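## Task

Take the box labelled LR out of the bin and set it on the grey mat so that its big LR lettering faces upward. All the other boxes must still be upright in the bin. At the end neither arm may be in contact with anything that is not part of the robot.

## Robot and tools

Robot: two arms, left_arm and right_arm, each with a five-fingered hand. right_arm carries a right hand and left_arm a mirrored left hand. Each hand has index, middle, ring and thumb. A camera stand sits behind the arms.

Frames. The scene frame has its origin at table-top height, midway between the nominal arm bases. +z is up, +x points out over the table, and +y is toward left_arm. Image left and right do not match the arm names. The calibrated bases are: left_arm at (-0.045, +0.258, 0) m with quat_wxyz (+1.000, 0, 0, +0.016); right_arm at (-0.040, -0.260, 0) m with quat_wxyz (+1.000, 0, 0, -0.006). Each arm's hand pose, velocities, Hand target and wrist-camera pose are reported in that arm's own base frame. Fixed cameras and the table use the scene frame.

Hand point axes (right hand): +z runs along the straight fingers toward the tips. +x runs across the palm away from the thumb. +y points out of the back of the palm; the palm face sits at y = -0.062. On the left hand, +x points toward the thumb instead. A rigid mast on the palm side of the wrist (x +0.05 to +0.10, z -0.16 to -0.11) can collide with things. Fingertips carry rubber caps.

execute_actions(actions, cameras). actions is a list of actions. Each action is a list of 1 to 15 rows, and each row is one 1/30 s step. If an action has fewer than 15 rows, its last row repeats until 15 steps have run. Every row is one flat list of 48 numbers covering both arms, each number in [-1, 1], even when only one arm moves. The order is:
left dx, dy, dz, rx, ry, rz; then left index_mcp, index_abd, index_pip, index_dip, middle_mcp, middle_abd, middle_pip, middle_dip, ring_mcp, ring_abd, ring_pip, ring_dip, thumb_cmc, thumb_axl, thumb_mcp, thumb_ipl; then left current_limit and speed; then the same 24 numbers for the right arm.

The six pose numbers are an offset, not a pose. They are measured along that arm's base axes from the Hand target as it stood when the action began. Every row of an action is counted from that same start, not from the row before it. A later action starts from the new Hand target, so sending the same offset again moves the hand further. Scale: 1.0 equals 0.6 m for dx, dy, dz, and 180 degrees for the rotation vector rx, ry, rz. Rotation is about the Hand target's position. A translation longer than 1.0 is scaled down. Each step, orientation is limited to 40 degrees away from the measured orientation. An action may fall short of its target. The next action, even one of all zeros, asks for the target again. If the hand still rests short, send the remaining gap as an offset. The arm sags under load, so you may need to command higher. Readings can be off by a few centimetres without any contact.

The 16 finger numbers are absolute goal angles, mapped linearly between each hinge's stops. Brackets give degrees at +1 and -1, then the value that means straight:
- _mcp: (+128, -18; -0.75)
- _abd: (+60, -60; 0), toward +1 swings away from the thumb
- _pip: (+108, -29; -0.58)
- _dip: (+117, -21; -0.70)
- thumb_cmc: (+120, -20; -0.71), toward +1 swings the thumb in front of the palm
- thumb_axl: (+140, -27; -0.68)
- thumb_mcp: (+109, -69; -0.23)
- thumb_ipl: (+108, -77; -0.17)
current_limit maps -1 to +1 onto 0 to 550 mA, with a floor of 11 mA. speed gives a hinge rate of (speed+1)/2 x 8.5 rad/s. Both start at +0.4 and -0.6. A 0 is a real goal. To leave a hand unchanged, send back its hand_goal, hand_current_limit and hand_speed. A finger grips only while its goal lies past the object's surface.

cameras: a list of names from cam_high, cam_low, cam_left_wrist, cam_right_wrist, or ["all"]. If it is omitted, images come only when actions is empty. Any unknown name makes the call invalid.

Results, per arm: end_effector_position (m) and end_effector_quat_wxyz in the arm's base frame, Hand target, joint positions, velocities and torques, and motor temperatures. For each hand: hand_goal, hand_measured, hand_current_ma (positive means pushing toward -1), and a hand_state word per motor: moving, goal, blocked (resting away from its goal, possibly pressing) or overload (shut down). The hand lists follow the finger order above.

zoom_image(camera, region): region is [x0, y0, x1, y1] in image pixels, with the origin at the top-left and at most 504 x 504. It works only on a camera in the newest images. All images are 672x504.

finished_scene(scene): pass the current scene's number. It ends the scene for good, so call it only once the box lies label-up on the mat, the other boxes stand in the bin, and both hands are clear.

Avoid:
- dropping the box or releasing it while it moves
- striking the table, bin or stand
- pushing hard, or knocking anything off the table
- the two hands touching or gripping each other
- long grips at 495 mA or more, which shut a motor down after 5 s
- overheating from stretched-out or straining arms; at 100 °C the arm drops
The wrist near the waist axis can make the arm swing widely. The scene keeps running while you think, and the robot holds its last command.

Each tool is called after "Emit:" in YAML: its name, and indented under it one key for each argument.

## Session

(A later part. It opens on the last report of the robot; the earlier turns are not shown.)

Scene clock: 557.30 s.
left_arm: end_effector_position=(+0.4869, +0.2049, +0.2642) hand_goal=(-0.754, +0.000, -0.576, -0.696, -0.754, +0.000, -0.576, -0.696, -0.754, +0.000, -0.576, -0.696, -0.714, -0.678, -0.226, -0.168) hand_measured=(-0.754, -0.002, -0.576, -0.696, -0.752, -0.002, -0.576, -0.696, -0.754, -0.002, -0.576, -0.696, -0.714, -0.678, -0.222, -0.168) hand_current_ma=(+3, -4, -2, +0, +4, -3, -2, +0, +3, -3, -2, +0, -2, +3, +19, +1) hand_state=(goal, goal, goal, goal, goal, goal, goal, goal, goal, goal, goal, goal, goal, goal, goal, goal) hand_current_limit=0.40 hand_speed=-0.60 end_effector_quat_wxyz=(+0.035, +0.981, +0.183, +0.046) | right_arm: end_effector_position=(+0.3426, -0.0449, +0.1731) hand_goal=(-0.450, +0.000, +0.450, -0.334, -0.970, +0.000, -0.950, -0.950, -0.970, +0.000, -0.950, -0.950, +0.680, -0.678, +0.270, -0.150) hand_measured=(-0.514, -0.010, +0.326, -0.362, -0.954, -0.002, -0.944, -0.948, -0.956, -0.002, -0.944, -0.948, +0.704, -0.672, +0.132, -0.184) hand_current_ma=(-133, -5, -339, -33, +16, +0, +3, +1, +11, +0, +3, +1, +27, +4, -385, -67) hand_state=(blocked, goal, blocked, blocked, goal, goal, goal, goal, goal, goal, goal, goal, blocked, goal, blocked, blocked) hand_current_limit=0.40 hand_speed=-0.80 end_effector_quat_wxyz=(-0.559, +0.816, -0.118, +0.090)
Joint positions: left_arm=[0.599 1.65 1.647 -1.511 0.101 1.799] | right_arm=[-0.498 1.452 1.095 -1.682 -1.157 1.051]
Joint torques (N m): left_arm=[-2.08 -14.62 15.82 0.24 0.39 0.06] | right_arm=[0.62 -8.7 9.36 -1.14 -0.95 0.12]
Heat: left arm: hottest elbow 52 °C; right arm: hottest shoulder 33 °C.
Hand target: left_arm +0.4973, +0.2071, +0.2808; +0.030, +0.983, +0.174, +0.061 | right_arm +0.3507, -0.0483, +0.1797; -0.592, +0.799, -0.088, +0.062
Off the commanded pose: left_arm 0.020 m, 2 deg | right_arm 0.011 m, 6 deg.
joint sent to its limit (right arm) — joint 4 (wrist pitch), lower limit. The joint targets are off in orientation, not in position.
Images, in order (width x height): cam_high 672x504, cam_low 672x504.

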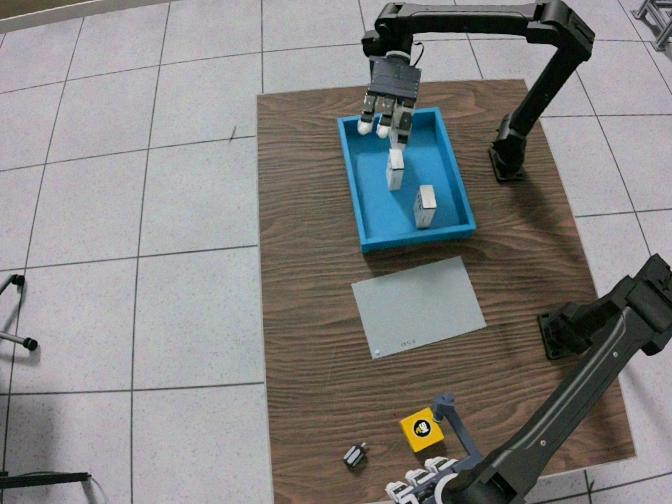

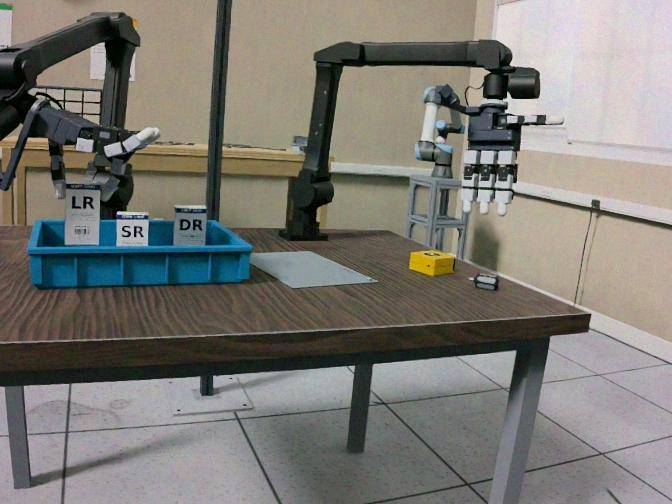

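Emit:
execute_actions:
  actions:
    - [[0,0,0,0,0,0,-0.754,0,-0.576,-0.696,-0.754,0,-0.576,-0.696,-0.754,0,-0.576,-0.696,-0.714,-0.678,-0.226,-0.168,0.4,-0.6,0,0,0.08,0,0,0,-0.45,0,0.45,-0.333,-0.97,0,-0.95,-0.95,-0.97,0,-0.95,-0.95,0.68,-0.678,0.27,-0.15,0.4,-0.8]]
    - [[-0.05,0.06,0,0,0,0,-0.754,0,-0.576,-0.696,-0.754,0,-0.576,-0.696,-0.754,0,-0.576,-0.696,-0.714,-0.678,-0.226,-0.168,0.4,-0.6,0,0,0.08,0,0,0,-0.45,0,0.45,-0.333,-0.97,0,-0.95,-0.95,-0.97,0,-0.95,-0.95,0.68,-0.678,0.27,-0.15,0.4,-0.8]]
    - [[-0.05,0.06,0,0,0,0,-0.754,0,-0.576,-0.696,-0.754,0,-0.576,-0.696,-0.754,0,-0.576,-0.696,-0.714,-0.678,-0.226,-0.168,0.4,-0.6,-0.005,0.06,0,0,0,0.024,-0.45,0,0.45,-0.333,-0.97,0,-0.95,-0.95,-0.97,0,-0.95,-0.95,0.68,-0.678,0.27,-0.15,0.4,-0.8]]
    - [[-0.05,0.06,0,0,0,0,-0.754,0,-0.576,-0.696,-0.754,0,-0.576,-0.696,-0.754,0,-0.576,-0.696,-0.714,-0.678,-0.226,-0.168,0.4,-0.6,-0.01,0.12,0,0,0,0.046,-0.45,0,0.45,-0.333,-0.97,0,-0.95,-0.95,-0.97,0,-0.95,-0.95,0.68,-0.678,0.27,-0.15,0.4,-0.8]]
  cameras: ["cam_high", "cam_low", "cam_right_wrist"]

Scene clock: 603.83 s.
left_arm: end_effector_position=(+0.3968, +0.3102, +0.2671) hand_goal=(-0.754, +0.000, -0.576, -0.696, -0.754, +0.000, -0.576, -0.696, -0.754, +0.000, -0.576, -0.696, -0.714, -0.678, -0.226, -0.168) hand_measured=(-0.754, -0.002, -0.576, -0.696, -0.752, -0.002, -0.576, -0.696, -0.752, -0.002, -0.576, -0.696, -0.714, -0.678, -0.222, -0.168) hand_current_ma=(+3, -4, -2, +0, +4, -3, -2, +0, +4, -3, -2, +0, -1, +3, +19, +1) hand_state=(goal, goal, goal, goal, goal, goal, goal, goal, goal, goal, goal, goal, goal, goal, goal, goal) hand_current_limit=0.40 hand_speed=-0.60 end_effector_quat_wxyz=(+0.038, +0.981, +0.184, +0.049) | right_arm: end_effector_position=(+0.3425, +0.0613, +0.2712) hand_goal=(-0.450, +0.000, +0.450, -0.334, -0.970, +0.000, -0.950, -0.950, -0.970, +0.000, -0.950, -0.950, +0.680, -0.678, +0.270, -0.150) hand_measured=(-0.516, -0.010, +0.330, -0.364, -0.954, -0.002, -0.944, -0.948, -0.958, +0.000, -0.944, -0.948, +0.706, -0.672, +0.132, -0.184) hand_current_ma=(-140, -5, -324, -35, +16, +0, +2, +1, +10, +0, +2, +1, +31, +4, -385, -68) hand_state=(blocked, goal, blocked, blocked, goal, goal, goal, goal, goal, goal, goal, goal, blocked, goal, blocked, blocked) hand_current_limit=0.40 hand_speed=-0.80 end_effector_quat_wxyz=(-0.564, +0.823, -0.037, +0.050)
Joint positions: left_arm=[0.876 1.665 1.671 -1.55 0.121 2.074] | right_arm=[-0.203 1.294 1.223 -1.681 -1.198 1.334]
Joint torques (N m): left_arm=[-2.2 -14.33 15.83 0.2 0.44 0.03] | right_arm=[0.21 -8.41 8.49 -0.62 -1.03 0.09]
Heat: left arm: hottest elbow 53 °C; right arm: hottest elbow 35 °C.
Hand target: left_arm +0.4073, +0.3152, +0.2809; +0.030, +0.982, +0.174, +0.061 | right_arm +0.3417, +0.0597, +0.2757; -0.595, +0.804, +0.000, -0.003
Off the commanded pose: left_arm 0.018 m, 2 deg | right_arm 0.005 m, 9 deg.
joint sent to its limit (right arm) — joint 4 (wrist pitch), lower limit. The joint targets are off in orientation, not in position.
camera_calibration:
cam_right_wrist: T_world_to_cam=[[-0.749751, -0.13844, -0.647077, 0.471688], [-0.546474, -0.421891, 0.723447, -0.0284387], [-0.373149, 0.896015, 0.240659, 0.132001], [0, 0, 0, 1]] pos_world=[0.387364, -0.0649722, 0.294025]
Images, in order (width x height): cam_high 672x504, cam_low 672x504, cam_right_wrist 672x504.

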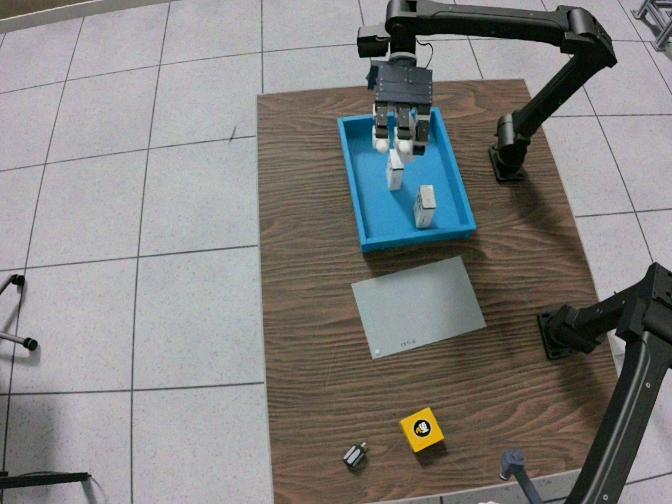

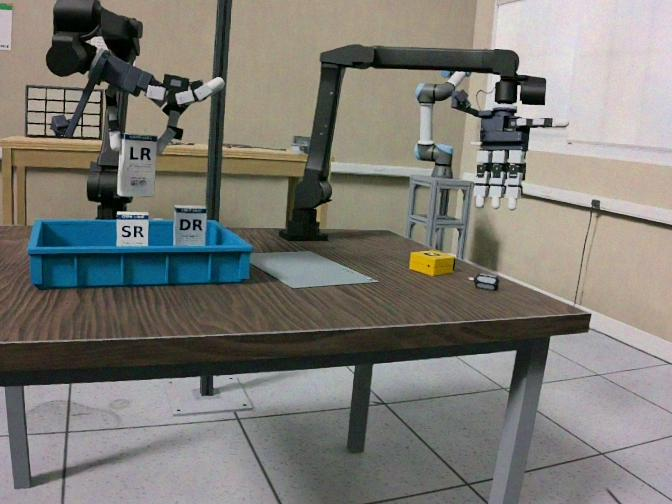

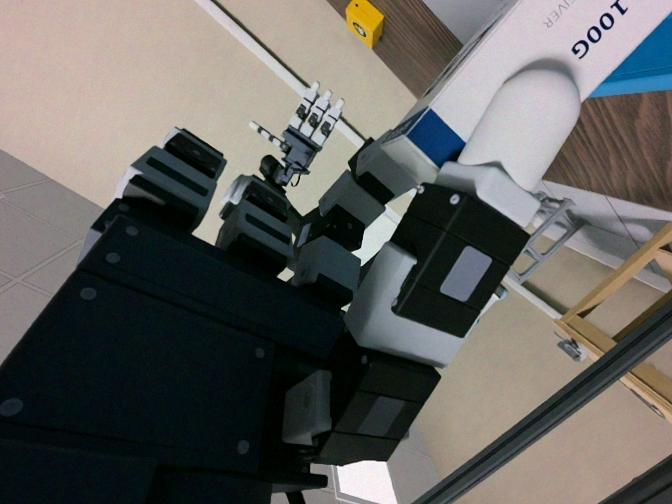

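Emit:
execute_actions:
  actions:
    - [[0,0,0,0,0,0,-0.754,0,-0.576,-0.696,-0.754,0,-0.576,-0.696,-0.754,0,-0.576,-0.696,-0.714,-0.678,-0.226,-0.168,0.4,-0.6,-0.009,0.12,0,0,0,0.044,-0.45,0,0.45,-0.333,-0.97,0,-0.95,-0.95,-0.97,0,-0.95,-0.95,0.68,-0.678,0.27,-0.15,0.4,-0.8]]
    - [[0,0,0,0,0,0,-0.754,0,-0.576,-0.696,-0.754,0,-0.576,-0.696,-0.754,0,-0.576,-0.696,-0.714,-0.678,-0.226,-0.168,0.4,-0.6,-0.009,0.12,0,0,0,0.044,-0.45,0,0.45,-0.333,-0.97,0,-0.95,-0.95,-0.97,0,-0.95,-0.95,0.68,-0.678,0.27,-0.15,0.4,-0.8]]
    - [[0,0,0,0,0,0,-0.754,0,-0.576,-0.696,-0.754,0,-0.576,-0.696,-0.754,0,-0.576,-0.696,-0.714,-0.678,-0.226,-0.168,0.4,-0.6,-0.009,0.12,0,0,0,0.044,-0.45,0,0.45,-0.333,-0.97,0,-0.95,-0.95,-0.97,0,-0.95,-0.95,0.68,-0.678,0.27,-0.15,0.4,-0.8]]
    - [[0,0,0,0,0,0,-0.754,0,-0.576,-0.696,-0.754,0,-0.576,-0.696,-0.754,0,-0.576,-0.696,-0.714,-0.678,-0.226,-0.168,0.4,-0.6,-0.009,0.12,-0.03,0,0,0.044,-0.45,0,0.45,-0.333,-0.97,0,-0.95,-0.95,-0.97,0,-0.95,-0.95,0.68,-0.678,0.27,-0.15,0.4,-0.8]]
    - [[0,0,0,0,0,0,-0.754,0,-0.576,-0.696,-0.754,0,-0.576,-0.696,-0.754,0,-0.576,-0.696,-0.714,-0.678,-0.226,-0.168,0.4,-0.6,-0.009,0.09,-0.08,0,0,0.032,-0.45,0,0.45,-0.333,-0.97,0,-0.95,-0.95,-0.97,0,-0.95,-0.95,0.68,-0.678,0.27,-0.15,0.4,-0.8]]
  cameras: ["cam_high", "cam_low", "cam_right_wrist"]

Emit:
zoom_image:
  camera: "cam_low"
  region: [140, 80, 390, 330]

Emit:
zoom_image:
  camera: "cam_high"
  region: [320, 150, 520, 370]

Scene clock: 620.80 s.
left_arm: end_effector_position=(+0.3967, +0.3101, +0.2671) hand_goal=(-0.754, +0.000, -0.576, -0.696, -0.754, +0.000, -0.576, -0.696, -0.754, +0.000, -0.576, -0.696, -0.714, -0.678, -0.226, -0.168) hand_measured=(-0.754, -0.002, -0.576, -0.696, -0.752, -0.002, -0.576, -0.696, -0.752, -0.002, -0.576, -0.696, -0.714, -0.678, -0.222, -0.168) hand_current_ma=(+3, -4, -2, +0, +4, -3, -2, +0, +4, -3, -2, +0, -1, +3, +19, +1) hand_state=(goal, goal, goal, goal, goal, goal, goal, goal, goal, goal, goal, goal, goal, goal, goal, goal) hand_current_limit=0.40 hand_speed=-0.60 end_effector_quat_wxyz=(+0.038, +0.981, +0.184, +0.049) | right_arm: end_effector_position=(+0.3038, +0.3956, +0.1936) hand_goal=(-0.450, +0.000, +0.450, -0.334, -0.970, +0.000, -0.950, -0.950, -0.970, +0.000, -0.950, -0.950, +0.680, -0.678, +0.270, -0.150) hand_measured=(-0.518, -0.012, +0.334, -0.364, -0.954, -0.002, -0.946, -0.948, -0.958, +0.000, -0.946, -0.948, +0.710, -0.670, +0.132, -0.184) hand_current_ma=(-144, -6, -300, -35, +14, +0, +2, +1, +10, +0, +2, +1, +36, +5, -385, -69) hand_state=(blocked, goal, blocked, blocked, goal, goal, goal, goal, goal, goal, goal, goal, blocked, goal, blocked, blocked) hand_current_limit=0.40 hand_speed=-0.80 end_effector_quat_wxyz=(-0.557, +0.764, +0.251, -0.211)
Joint positions: left_arm=[0.876 1.665 1.671 -1.55 0.121 2.074] | right_arm=[0.632 1.742 1.492 -1.474 -1.271 1.455]
Joint torques (N m): left_arm=[-2.2 -14.33 15.83 0.2 0.44 0.05] | right_arm=[-0.09 -15.27 10.78 -0.12 -1.15 0.13]
Heat: left arm: hottest elbow 53 °C; right arm: hottest elbow 36 °C.
Hand target: left_arm +0.4073, +0.3151, +0.2809; +0.030, +0.983, +0.174, +0.061 | right_arm +0.3146, +0.4018, +0.2098; -0.563, +0.761, +0.258, -0.194
Off the commanded pose: left_arm 0.018 m, 2 deg | right_arm 0.020 m, 2 deg.
camera_calibration:
cam_right_wrist: T_world_to_cam=[[-0.500797, -0.624802, -0.599019, 0.546116], [-0.0106475, -0.687557, 0.726052, 0.0894969], [-0.865499, 0.369983, 0.337674, 0.175658], [0, 0, 0, 1]] pos_world=[0.426478, 0.337758, 0.202839]
Images, in order (width x height): cam_high 672x504, cam_low 672x504, cam_right_wrist 672x504.

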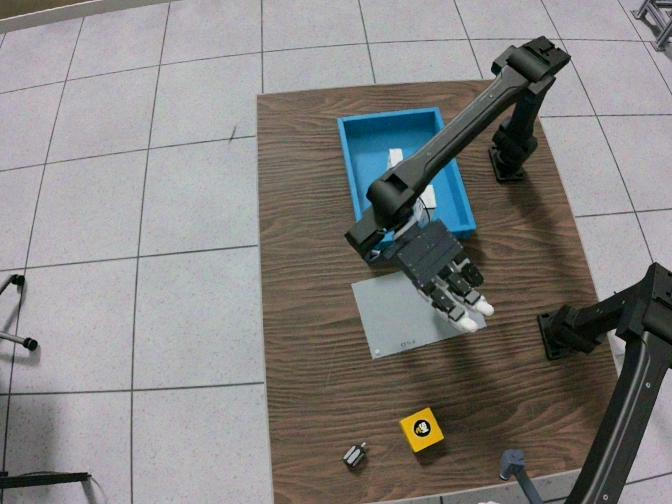

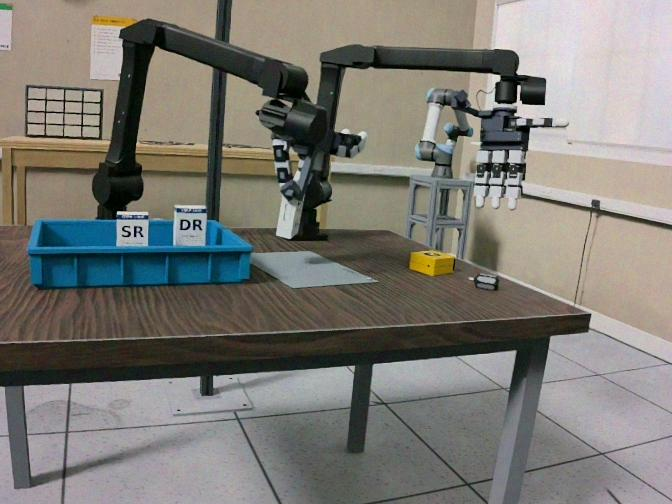

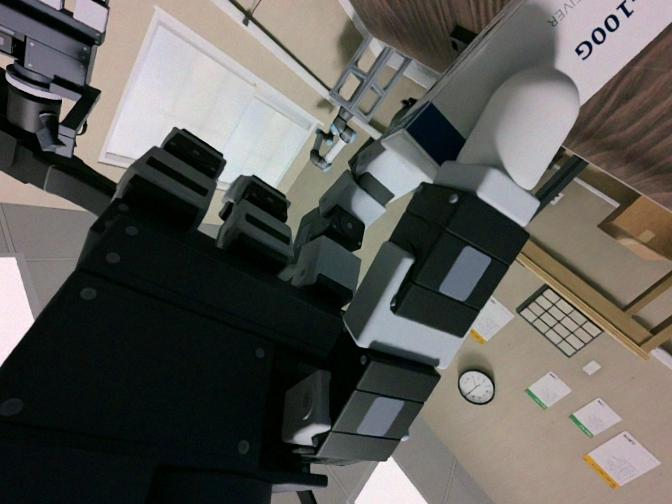

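Scaled by 2.016.

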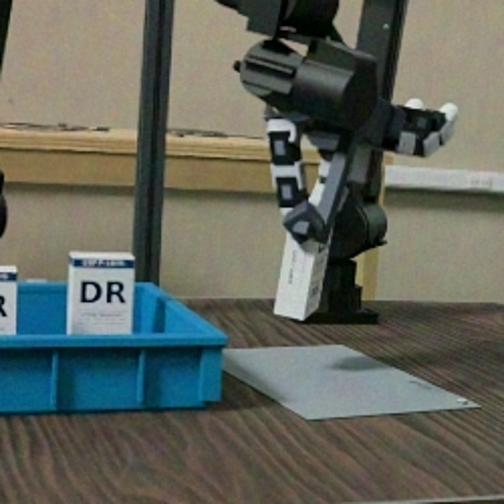

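Scaled by 2.291.

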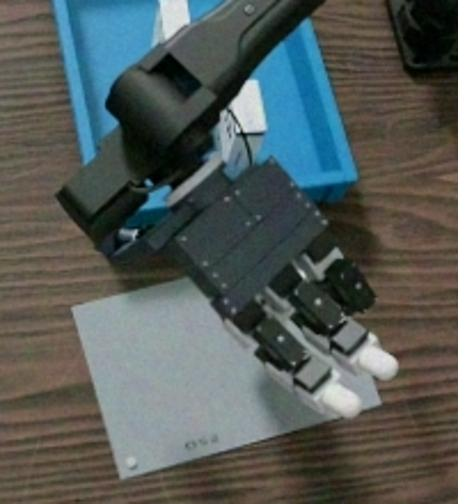

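Emit:
execute_actions:
  actions:
    - [[0,0,0,0,0,0,-0.754,0,-0.576,-0.696,-0.754,0,-0.576,-0.696,-0.754,0,-0.576,-0.696,-0.714,-0.678,-0.226,-0.168,0.4,-0.6,0,0,-0.03,0.073,-0.057,0,-0.45,0,0.45,-0.333,-0.97,0,-0.95,-0.95,-0.97,0,-0.95,-0.95,0.68,-0.678,0.27,-0.15,0.4,-0.8]]
    - [[0,0,0,0,0,0,-0.754,0,-0.576,-0.696,-0.754,0,-0.576,-0.696,-0.754,0,-0.576,-0.696,-0.714,-0.678,-0.226,-0.168,0.4,-0.6,0,0,-0.03,0.073,-0.057,0,-0.45,0,0.45,-0.333,-0.97,0,-0.95,-0.95,-0.97,0,-0.95,-0.95,0.68,-0.678,0.27,-0.15,0.4,-0.8]]
    - [[0,0,0,0,0,0,-0.754,0,-0.576,-0.696,-0.754,0,-0.576,-0.696,-0.754,0,-0.576,-0.696,-0.714,-0.678,-0.226,-0.168,0.4,-0.6,0,0,-0.03,0.073,-0.057,0,-0.45,0,0.45,-0.333,-0.97,0,-0.95,-0.95,-0.97,0,-0.95,-0.95,0.68,-0.678,0.27,-0.15,0.4,-0.8]]
  cameras: ["cam_high", "cam_low", "cam_right_wrist"]

Emit:
zoom_image:
  camera: "cam_low"
  region: [200, 130, 360, 290]

Emit:
zoom_image:
  camera: "cam_high"
  region: [340, 210, 500, 370]

Scene clock: 647.00 s.
left_arm: end_effector_position=(+0.3967, +0.3101, +0.2671) hand_goal=(-0.754, +0.000, -0.576, -0.696, -0.754, +0.000, -0.576, -0.696, -0.754, +0.000, -0.576, -0.696, -0.714, -0.678, -0.226, -0.168) hand_measured=(-0.754, -0.002, -0.576, -0.696, -0.752, -0.002, -0.576, -0.696, -0.752, -0.002, -0.576, -0.696, -0.714, -0.678, -0.222, -0.168) hand_current_ma=(+3, -4, -2, +0, +4, -3, -2, +0, +4, -3, -2, +0, -1, +3, +19, +1) hand_state=(goal, goal, goal, goal, goal, goal, goal, goal, goal, goal, goal, goal, goal, goal, goal, goal) hand_current_limit=0.40 hand_speed=-0.60 end_effector_quat_wxyz=(+0.038, +0.981, +0.184, +0.049) | right_arm: end_effector_position=(+0.3109, +0.4018, +0.1540) hand_goal=(-0.450, +0.000, +0.450, -0.334, -0.970, +0.000, -0.950, -0.950, -0.970, +0.000, -0.950, -0.950, +0.680, -0.678, +0.270, -0.150) hand_measured=(-0.520, -0.016, +0.338, -0.364, -0.958, +0.000, -0.946, -0.948, -0.962, +0.000, -0.946, -0.948, +0.706, -0.670, +0.132, -0.186) hand_current_ma=(-147, -10, -288, -35, +9, +0, +1, +1, +5, +0, +1, +1, +28, +5, -385, -74) hand_state=(blocked, goal, blocked, blocked, goal, goal, goal, goal, goal, goal, goal, goal, blocked, goal, blocked, blocked) hand_current_limit=0.40 hand_speed=-0.80 end_effector_quat_wxyz=(+0.694, -0.550, -0.455, -0.092)
Joint positions: left_arm=[0.876 1.665 1.671 -1.55 0.121 2.074] | right_arm=[0.568 1.547 0.959 -0.543 -1.55 1.188]
Joint torques (N m): left_arm=[-2.26 -14.39 15.82 0.18 0.45 0.06] | right_arm=[-0.15 -11.11 7.49 1.33 -1.21 -0.04]
Heat: left arm: hottest elbow 53 °C; right arm: hottest elbow 37 °C.
Hand target: left_arm +0.4073, +0.3151, +0.2809; +0.030, +0.983, +0.174, +0.061 | right_arm +0.3147, +0.4017, +0.1556; +0.696, -0.553, -0.445, -0.108
Off the commanded pose: left_arm 0.018 m, 2 deg | right_arm 0.004 m, 2 deg.
camera_calibration:
cam_right_wrist: T_world_to_cam=[[-0.0221137, -0.0234642, -0.99948, 0.201132], [-0.210137, -0.977282, 0.0275924, 0.408464], [-0.977422, 0.210638, 0.0166807, 0.341122], [0, 0, 0, 1]] pos_world=[0.423701, 0.33205, 0.184066]
Images, in order (width x height): cam_high 672x504, cam_low 672x504, cam_right_wrist 672x504.

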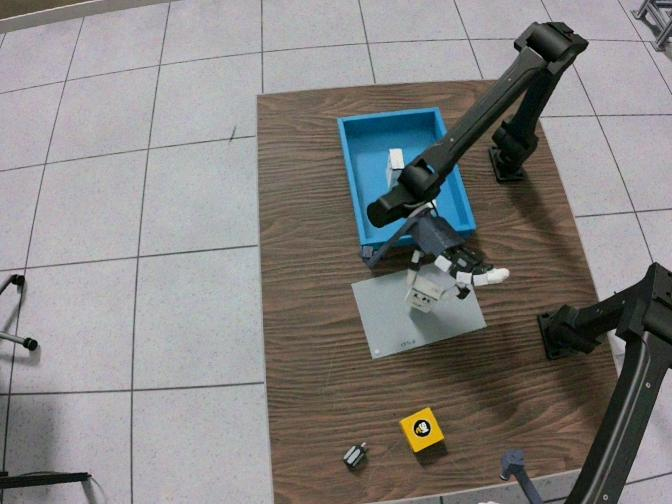

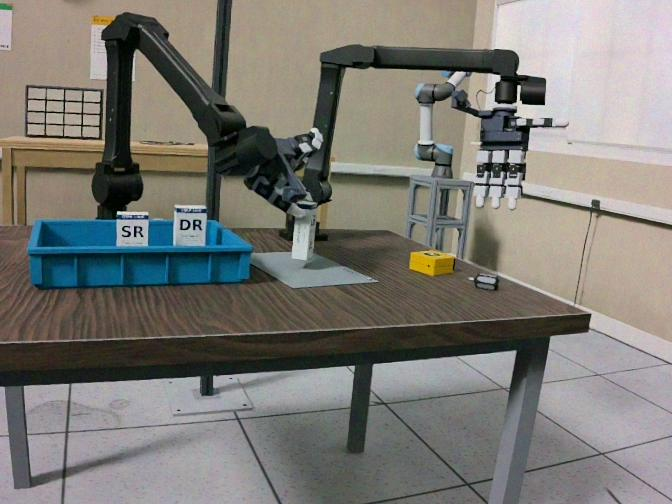

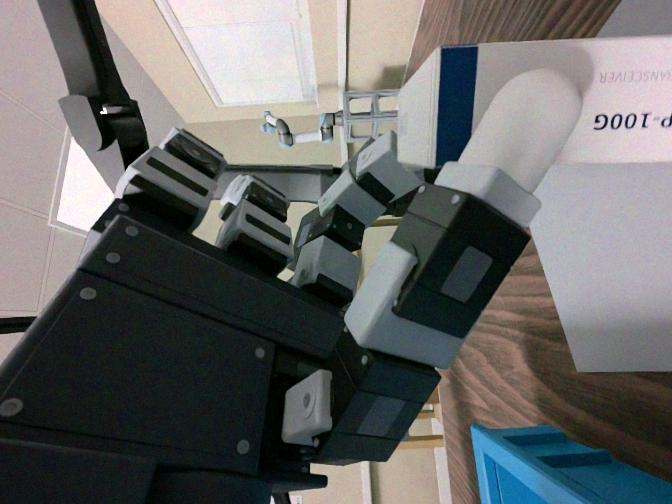

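Scaled by 3.150.

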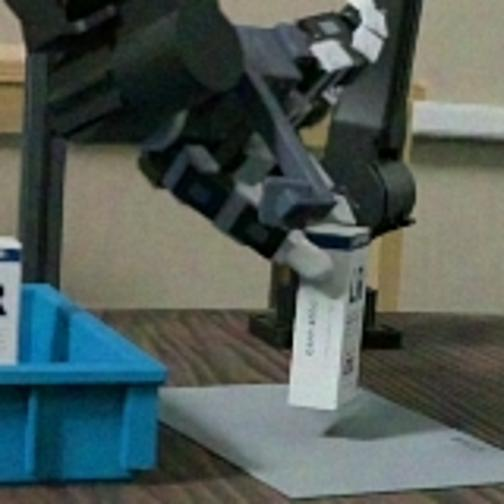

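Scaled by 3.150.

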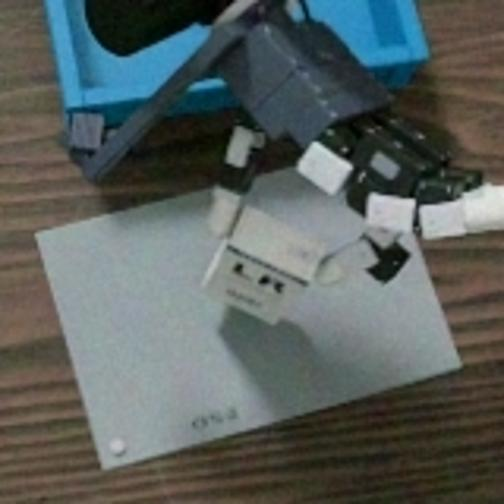

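Emit:
execute_actions:
  actions:
    - [[0,0,0,0,0,0,-0.754,0,-0.576,-0.696,-0.754,0,-0.576,-0.696,-0.754,0,-0.576,-0.696,-0.714,-0.678,-0.226,-0.168,0.4,-0.6,0.072,0.06,-0.01,0,0,0,-0.45,0,0.45,-0.333,-0.97,0,-0.95,-0.95,-0.97,0,-0.95,-0.95,0.68,-0.678,0.27,-0.15,0.4,-0.8]]
    - [[0,0,0,0,0,0,-0.754,0,-0.576,-0.696,-0.754,0,-0.576,-0.696,-0.754,0,-0.576,-0.696,-0.714,-0.678,-0.226,-0.168,0.4,-0.6,0,0,-0.02,0,0,0,-0.45,0,0.45,-0.333,-0.97,0,-0.95,-0.95,-0.97,0,-0.95,-0.95,0.68,-0.678,0.27,-0.15,0.4,-0.8]]
  cameras: ["cam_high", "cam_low", "cam_right_wrist"]

Emit:
zoom_image:
  camera: "cam_low"
  region: [200, 130, 360, 290]

Emit:
zoom_image:
  camera: "cam_high"
  region: [340, 210, 500, 370]

Scene clock: 709.70 s.
left_arm: end_effector_position=(+0.3967, +0.3101, +0.2671) hand_goal=(-0.754, +0.000, -0.576, -0.696, -0.754, +0.000, -0.576, -0.696, -0.754, +0.000, -0.576, -0.696, -0.714, -0.678, -0.226, -0.168) hand_measured=(-0.754, -0.002, -0.576, -0.696, -0.752, -0.002, -0.576, -0.696, -0.752, -0.002, -0.576, -0.696, -0.714, -0.678, -0.222, -0.168) hand_current_ma=(+3, -4, -2, +0, +4, -3, -2, +0, +4, -3, -2, +0, -1, +3, +19, +1) hand_state=(goal, goal, goal, goal, goal, goal, goal, goal, goal, goal, goal, goal, goal, goal, goal, goal) hand_current_limit=0.40 hand_speed=-0.60 end_effector_quat_wxyz=(+0.038, +0.981, +0.184, +0.049) | right_arm: end_effector_position=(+0.3598, +0.4339, +0.1416) hand_goal=(-0.450, +0.000, +0.450, -0.334, -0.970, +0.000, -0.950, -0.950, -0.970, +0.000, -0.950, -0.950, +0.680, -0.678, +0.270, -0.150) hand_measured=(-0.520, -0.016, +0.338, -0.364, -0.960, -0.002, -0.946, -0.948, -0.962, +0.000, -0.946, -0.948, +0.700, -0.670, +0.132, -0.186) hand_current_ma=(-151, -10, -288, -35, +6, +0, +1, +1, +4, +0, +1, +1, +20, +5, -385, -74) hand_state=(blocked, goal, blocked, blocked, goal, goal, goal, goal, goal, goal, goal, goal, blocked, goal, blocked, blocked) hand_current_limit=0.40 hand_speed=-0.80 end_effector_quat_wxyz=(+0.692, -0.551, -0.457, -0.097)
Joint positions: left_arm=[0.876 1.665 1.671 -1.55 0.121 2.074] | right_arm=[0.571 1.682 1.073 -0.357 -1.54 1.344]
Joint torques (N m): left_arm=[-2.2 -14.33 15.83 0.2 0.45 0.06] | right_arm=[0.79 -12.75 7.36 1.57 -0.97 -0.06]
Heat: left arm: hottest elbow 54 °C; right arm: hottest elbow 35 °C.
Hand target: left_arm +0.4073, +0.3151, +0.2809; +0.030, +0.983, +0.174, +0.061 | right_arm +0.3578, +0.4377, +0.1376; +0.696, -0.553, -0.445, -0.108
Off the commanded pose: left_arm 0.018 m, 2 deg | right_arm 0.006 m, 2 deg.
camera_calibration:
cam_right_wrist: T_world_to_cam=[[-0.0104717, -0.0232623, -0.999675, 0.186257], [-0.215539, -0.976176, 0.0249733, 0.452284], [-0.976439, 0.21573, 0.00520832, 0.381349], [0, 0, 0, 1]] pos_world=[0.4718, 0.363573, 0.172916]
Images, in order (width x height): cam_high 672x504, cam_low 672x504, cam_right_wrist 672x504.

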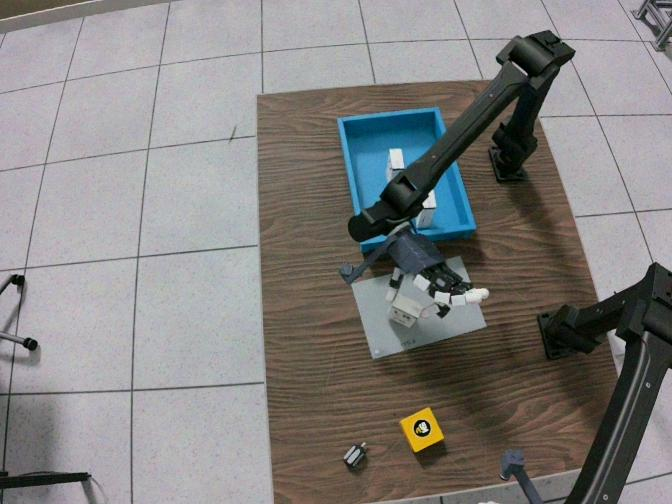

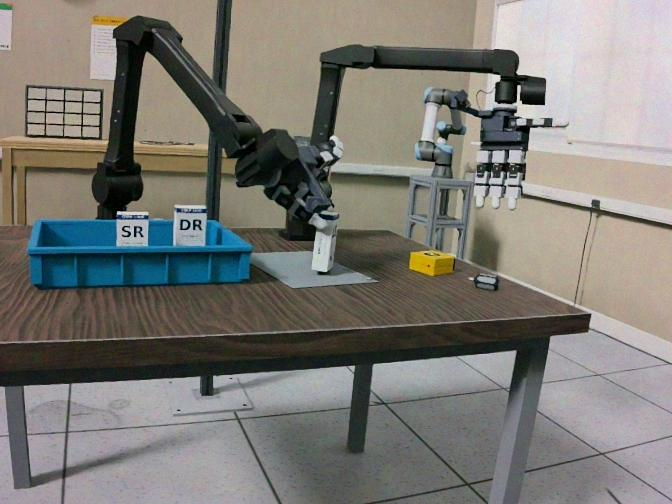

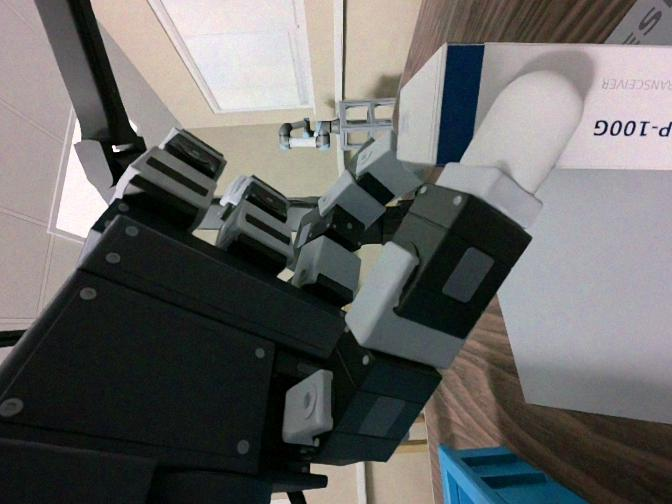

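Scaled by 3.150.

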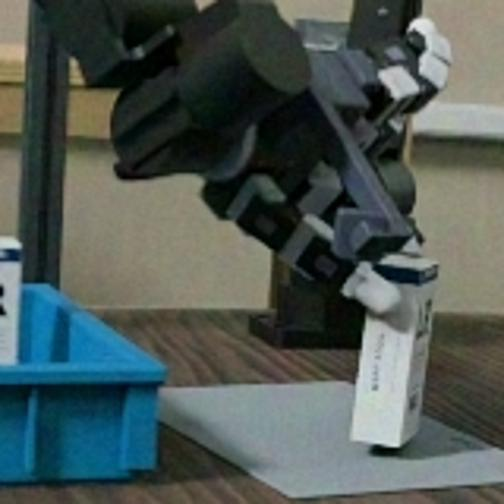

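Scaled by 3.150.

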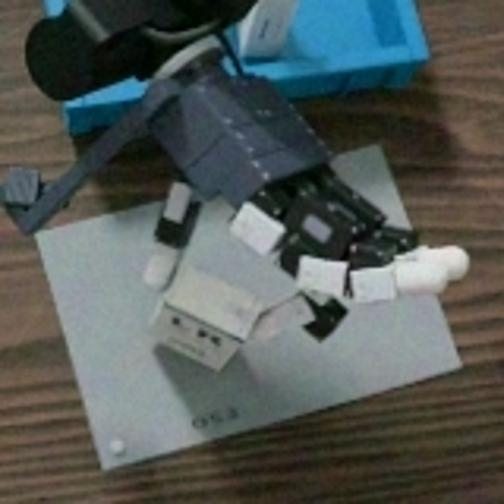

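Emit:
execute_actions:
  actions:
    - [[0,0,0,0,0,0,-0.754,0,-0.576,-0.696,-0.754,0,-0.576,-0.696,-0.754,0,-0.576,-0.696,-0.714,-0.678,-0.226,-0.168,0.4,-0.6,0,0,-0.018,0,0,0,-0.45,0,0.45,-0.333,-0.97,0,-0.95,-0.95,-0.97,0,-0.95,-0.95,0.68,-0.678,0.27,-0.15,0.4,-0.8]]
    - [[0,0,0,0,0,0,-0.754,0,-0.576,-0.696,-0.754,0,-0.576,-0.696,-0.754,0,-0.576,-0.696,-0.714,-0.678,-0.226,-0.168,0.4,-0.6,-0.03,-0.04,0,0,0,0,-0.45,0,0.45,-0.333,-0.97,0,-0.95,-0.95,-0.97,0,-0.95,-0.95,0.68,-0.678,0.27,-0.15,0.4,-0.8]]
  cameras: ["cam_high", "cam_low", "cam_right_wrist"]

Emit:
zoom_image:
  camera: "cam_low"
  region: [200, 130, 360, 290]

Emit:
zoom_image:
  camera: "cam_high"
  region: [340, 210, 500, 370]

Scene clock: 724.30 s.
left_arm: end_effector_position=(+0.3967, +0.3101, +0.2671) hand_goal=(-0.754, +0.000, -0.576, -0.696, -0.754, +0.000, -0.576, -0.696, -0.754, +0.000, -0.576, -0.696, -0.714, -0.678, -0.226, -0.168) hand_measured=(-0.754, -0.002, -0.576, -0.696, -0.752, -0.002, -0.576, -0.696, -0.752, -0.002, -0.576, -0.696, -0.714, -0.678, -0.222, -0.168) hand_current_ma=(+3, -4, -2, +0, +4, -3, -2, +0, +4, -3, -2, +0, -1, +3, +19, +1) hand_state=(goal, goal, goal, goal, goal, goal, goal, goal, goal, goal, goal, goal, goal, goal, goal, goal) hand_current_limit=0.40 hand_speed=-0.60 end_effector_quat_wxyz=(+0.038, +0.981, +0.184, +0.049) | right_arm: end_effector_position=(+0.3401, +0.4150, +0.1310) hand_goal=(-0.450, +0.000, +0.450, -0.334, -0.970, +0.000, -0.950, -0.950, -0.970, +0.000, -0.950, -0.950, +0.680, -0.678, +0.270, -0.150) hand_measured=(-0.520, -0.014, +0.352, -0.364, -0.960, -0.002, -0.946, -0.948, -0.962, +0.000, -0.946, -0.948, +0.724, -0.662, +0.132, -0.186) hand_current_ma=(-151, -8, -236, -35, +6, +0, +1, +1, +4, +0, +1, +1, +68, +18, -385, -74) hand_state=(blocked, goal, blocked, blocked, goal, goal, goal, goal, goal, goal, goal, goal, blocked, goal, blocked, blocked) hand_current_limit=0.40 hand_speed=-0.80 end_effector_quat_wxyz=(+0.694, -0.549, -0.456, -0.103)
Joint positions: left_arm=[0.876 1.665 1.671 -1.55 0.121 2.074] | right_arm=[0.56 1.633 0.954 -0.195 -1.549 1.427]
Joint torques (N m): left_arm=[-2.26 -14.39 15.83 0.18 0.45 0.06] | right_arm=[0.03 -12.04 6.63 1.57 -0.85 0.06]
Heat: left arm: hottest elbow 54 °C; right arm: hottest shoulder 34 °C.
Hand target: left_arm +0.4073, +0.3151, +0.2809; +0.030, +0.983, +0.174, +0.061 | right_arm +0.3399, +0.4137, +0.1269; +0.696, -0.553, -0.445, -0.108
Off the commanded pose: left_arm 0.018 m, 2 deg | right_arm 0.004 m, 1 deg.
camera_calibration:
cam_right_wrist: T_world_to_cam=[[-0.00746396, -0.0117969, -0.999903, 0.169284], [-0.223798, -0.974547, 0.0131683, 0.433587], [-0.974607, 0.223874, 0.00463385, 0.362388], [0, 0, 0, 1]] pos_world=[0.451485, 0.343418, 0.161879]
Images, in order (width x height): cam_high 672x504, cam_low 672x504, cam_right_wrist 672x504.

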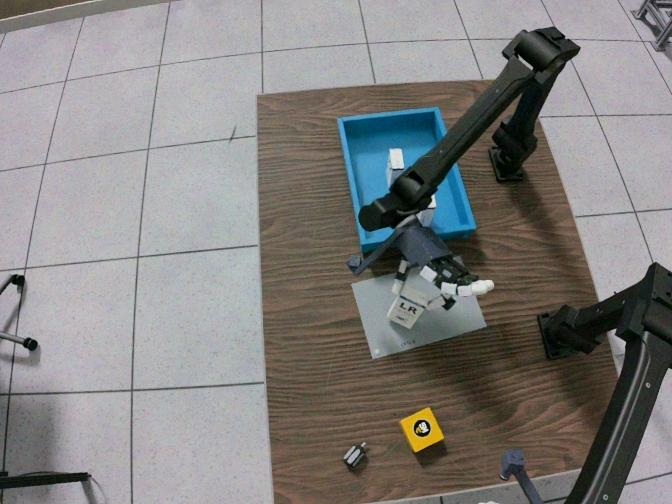

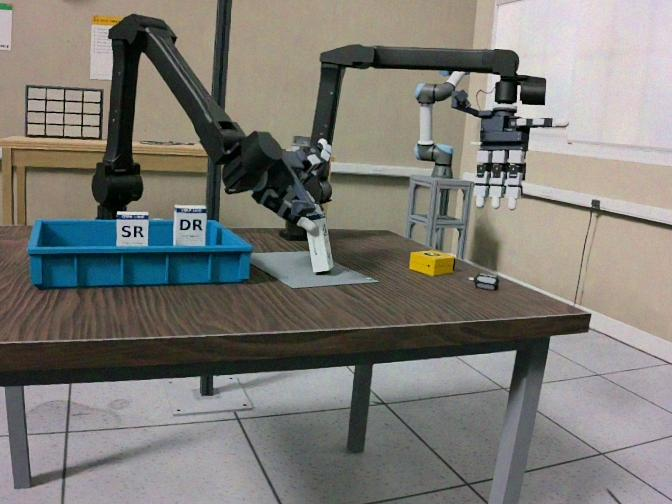

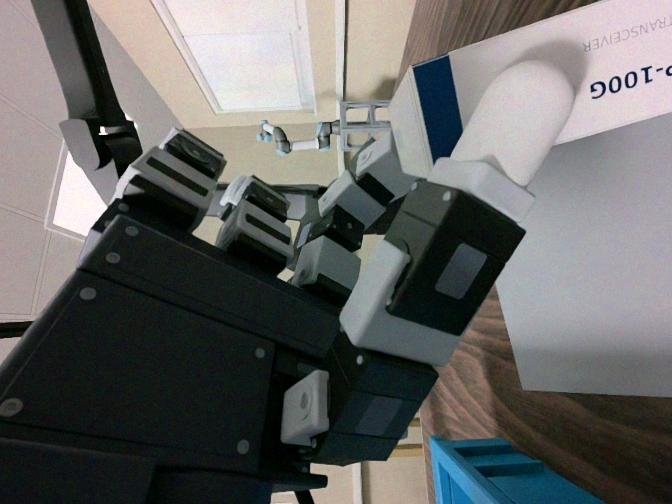

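Scaled by 3.150.

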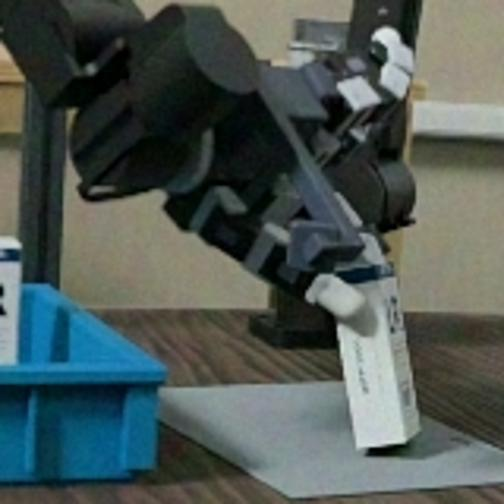

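Scaled by 3.150.

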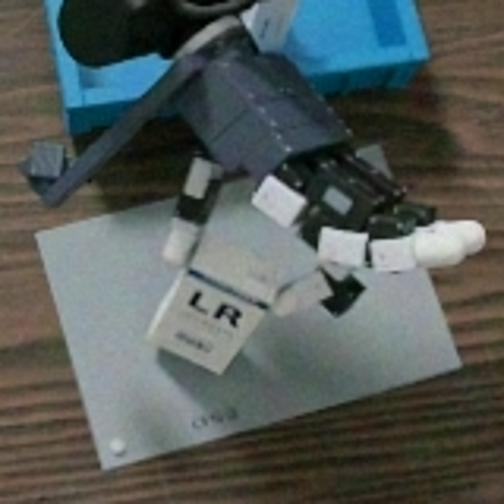

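Emit:
execute_actions:
  actions:
    - [[0,0,0,0,0,0,-0.754,0,-0.576,-0.696,-0.754,0,-0.576,-0.696,-0.754,0,-0.576,-0.696,-0.714,-0.678,-0.226,-0.168,0.4,-0.6,-0.034,-0.043,-0.022,0,0,0,-0.45,0,0.45,-0.333,-0.97,0,-0.95,-0.95,-0.97,0,-0.95,-0.95,0.68,-0.678,0.27,-0.15,0.4,-0.8]]
    - [[0,0,0,0,0,0,-0.754,0,-0.576,-0.696,-0.754,0,-0.576,-0.696,-0.754,0,-0.576,-0.696,-0.714,-0.678,-0.226,-0.168,0.4,-0.6,-0.027,-0.034,-0.038,0,0,0,-0.45,0,0.45,-0.333,-0.97,0,-0.95,-0.95,-0.97,0,-0.95,-0.95,0.68,-0.678,0.27,-0.15,0.4,-0.8]]
  cameras: ["cam_high", "cam_low", "cam_right_wrist"]

Emit:
zoom_image:
  camera: "cam_low"
  region: [200, 130, 360, 290]

Emit:
zoom_image:
  camera: "cam_high"
  region: [340, 210, 500, 370]

Scene clock: 736.57 s.
left_arm: end_effector_position=(+0.3967, +0.3101, +0.2671) hand_goal=(-0.754, +0.000, -0.576, -0.696, -0.754, +0.000, -0.576, -0.696, -0.754, +0.000, -0.576, -0.696, -0.714, -0.678, -0.226, -0.168) hand_measured=(-0.754, -0.002, -0.576, -0.696, -0.752, -0.002, -0.576, -0.696, -0.752, -0.002, -0.576, -0.696, -0.714, -0.678, -0.222, -0.168) hand_current_ma=(+3, -4, -2, +0, +4, -3, -2, +0, +4, -3, -2, +0, -1, +3, +19, +1) hand_state=(goal, goal, goal, goal, goal, goal, goal, goal, goal, goal, goal, goal, goal, goal, goal, goal) hand_current_limit=0.40 hand_speed=-0.60 end_effector_quat_wxyz=(+0.038, +0.981, +0.184, +0.049) | right_arm: end_effector_position=(+0.2958, +0.3658, +0.0883) hand_goal=(-0.450, +0.000, +0.450, -0.334, -0.970, +0.000, -0.950, -0.950, -0.970, +0.000, -0.950, -0.950, +0.680, -0.678, +0.270, -0.150) hand_measured=(-0.520, -0.014, +0.356, -0.364, -0.960, -0.002, -0.946, -0.948, -0.962, +0.000, -0.946, -0.948, +0.726, -0.662, +0.132, -0.186) hand_current_ma=(-154, -8, -217, -35, +6, +0, +1, +1, +4, +0, +1, +1, +72, +19, -385, -74) hand_state=(blocked, goal, blocked, blocked, goal, goal, goal, goal, goal, goal, goal, goal, blocked, goal, blocked, blocked) hand_current_limit=0.40 hand_speed=-0.80 end_effector_quat_wxyz=(+0.699, -0.560, -0.432, -0.101)
Joint positions: left_arm=[0.876 1.665 1.671 -1.55 0.121 2.074] | right_arm=[0.514 1.583 0.75 -0.152 -1.569 1.355]
Joint torques (N m): left_arm=[-2.26 -14.33 15.82 0.18 0.44 0.06] | right_arm=[-0.21 -9.88 6.86 1.43 -0.99 -0.23]
Heat: left arm: hottest elbow 54 °C; right arm: hottest shoulder 34 °C.
Hand target: left_arm +0.4073, +0.3151, +0.2809; +0.030, +0.983, +0.174, +0.061 | right_arm +0.3033, +0.3675, +0.0909; +0.696, -0.553, -0.445, -0.108
Off the commanded pose: left_arm 0.018 m, 2 deg | right_arm 0.008 m, 2 deg.
camera_calibration:
cam_right_wrist: T_world_to_cam=[[-0.0495302, -0.0169946, -0.998628, 0.139971], [-0.254422, -0.966656, 0.0290694, 0.381131], [-0.965824, 0.255513, 0.0435549, 0.312885], [0, 0, 0, 1]] pos_world=[0.406093, 0.290855, 0.115072]
Images, in order (width x height): cam_high 672x504, cam_low 672x504, cam_right_wrist 672x504.

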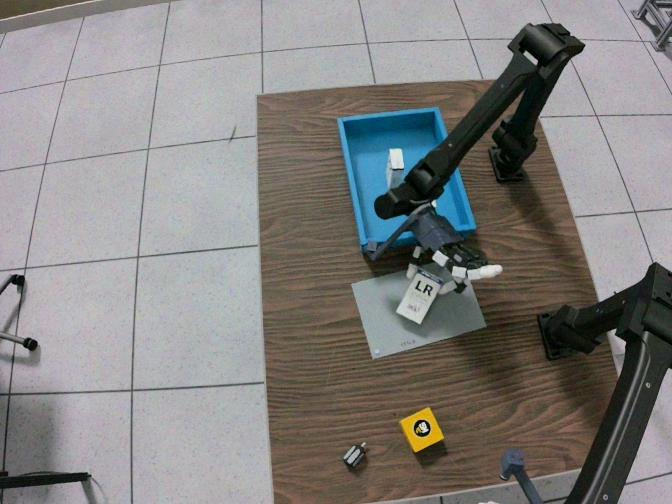

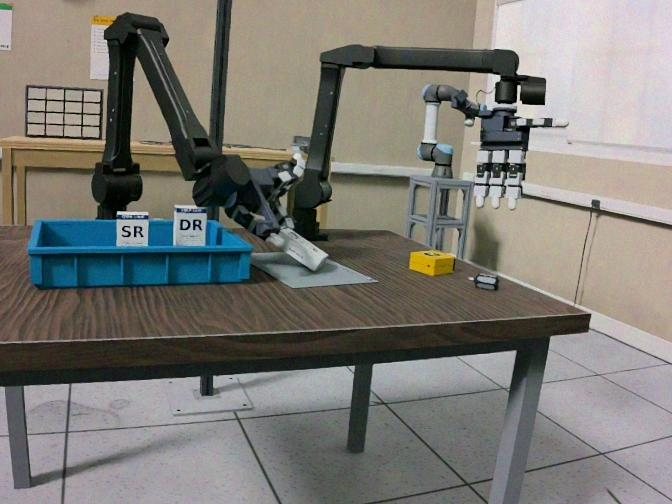

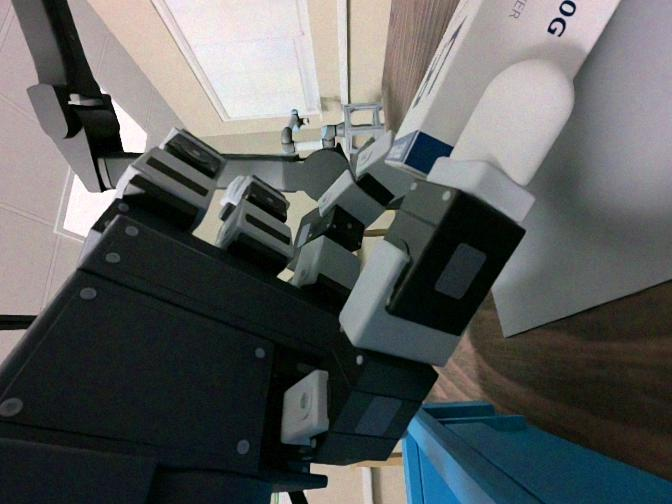

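Scaled by 3.150.

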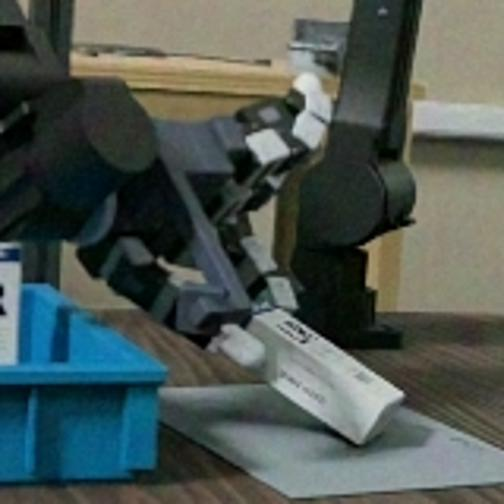

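Scaled by 3.150.

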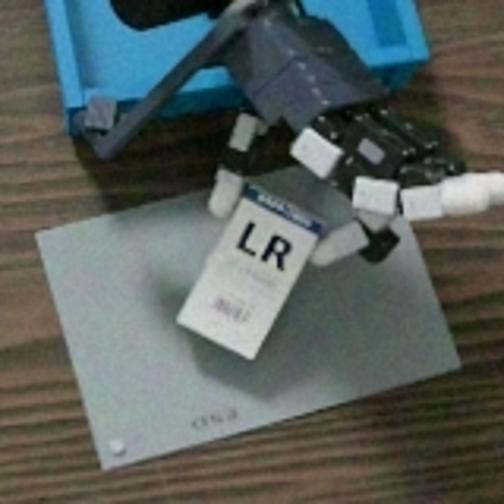

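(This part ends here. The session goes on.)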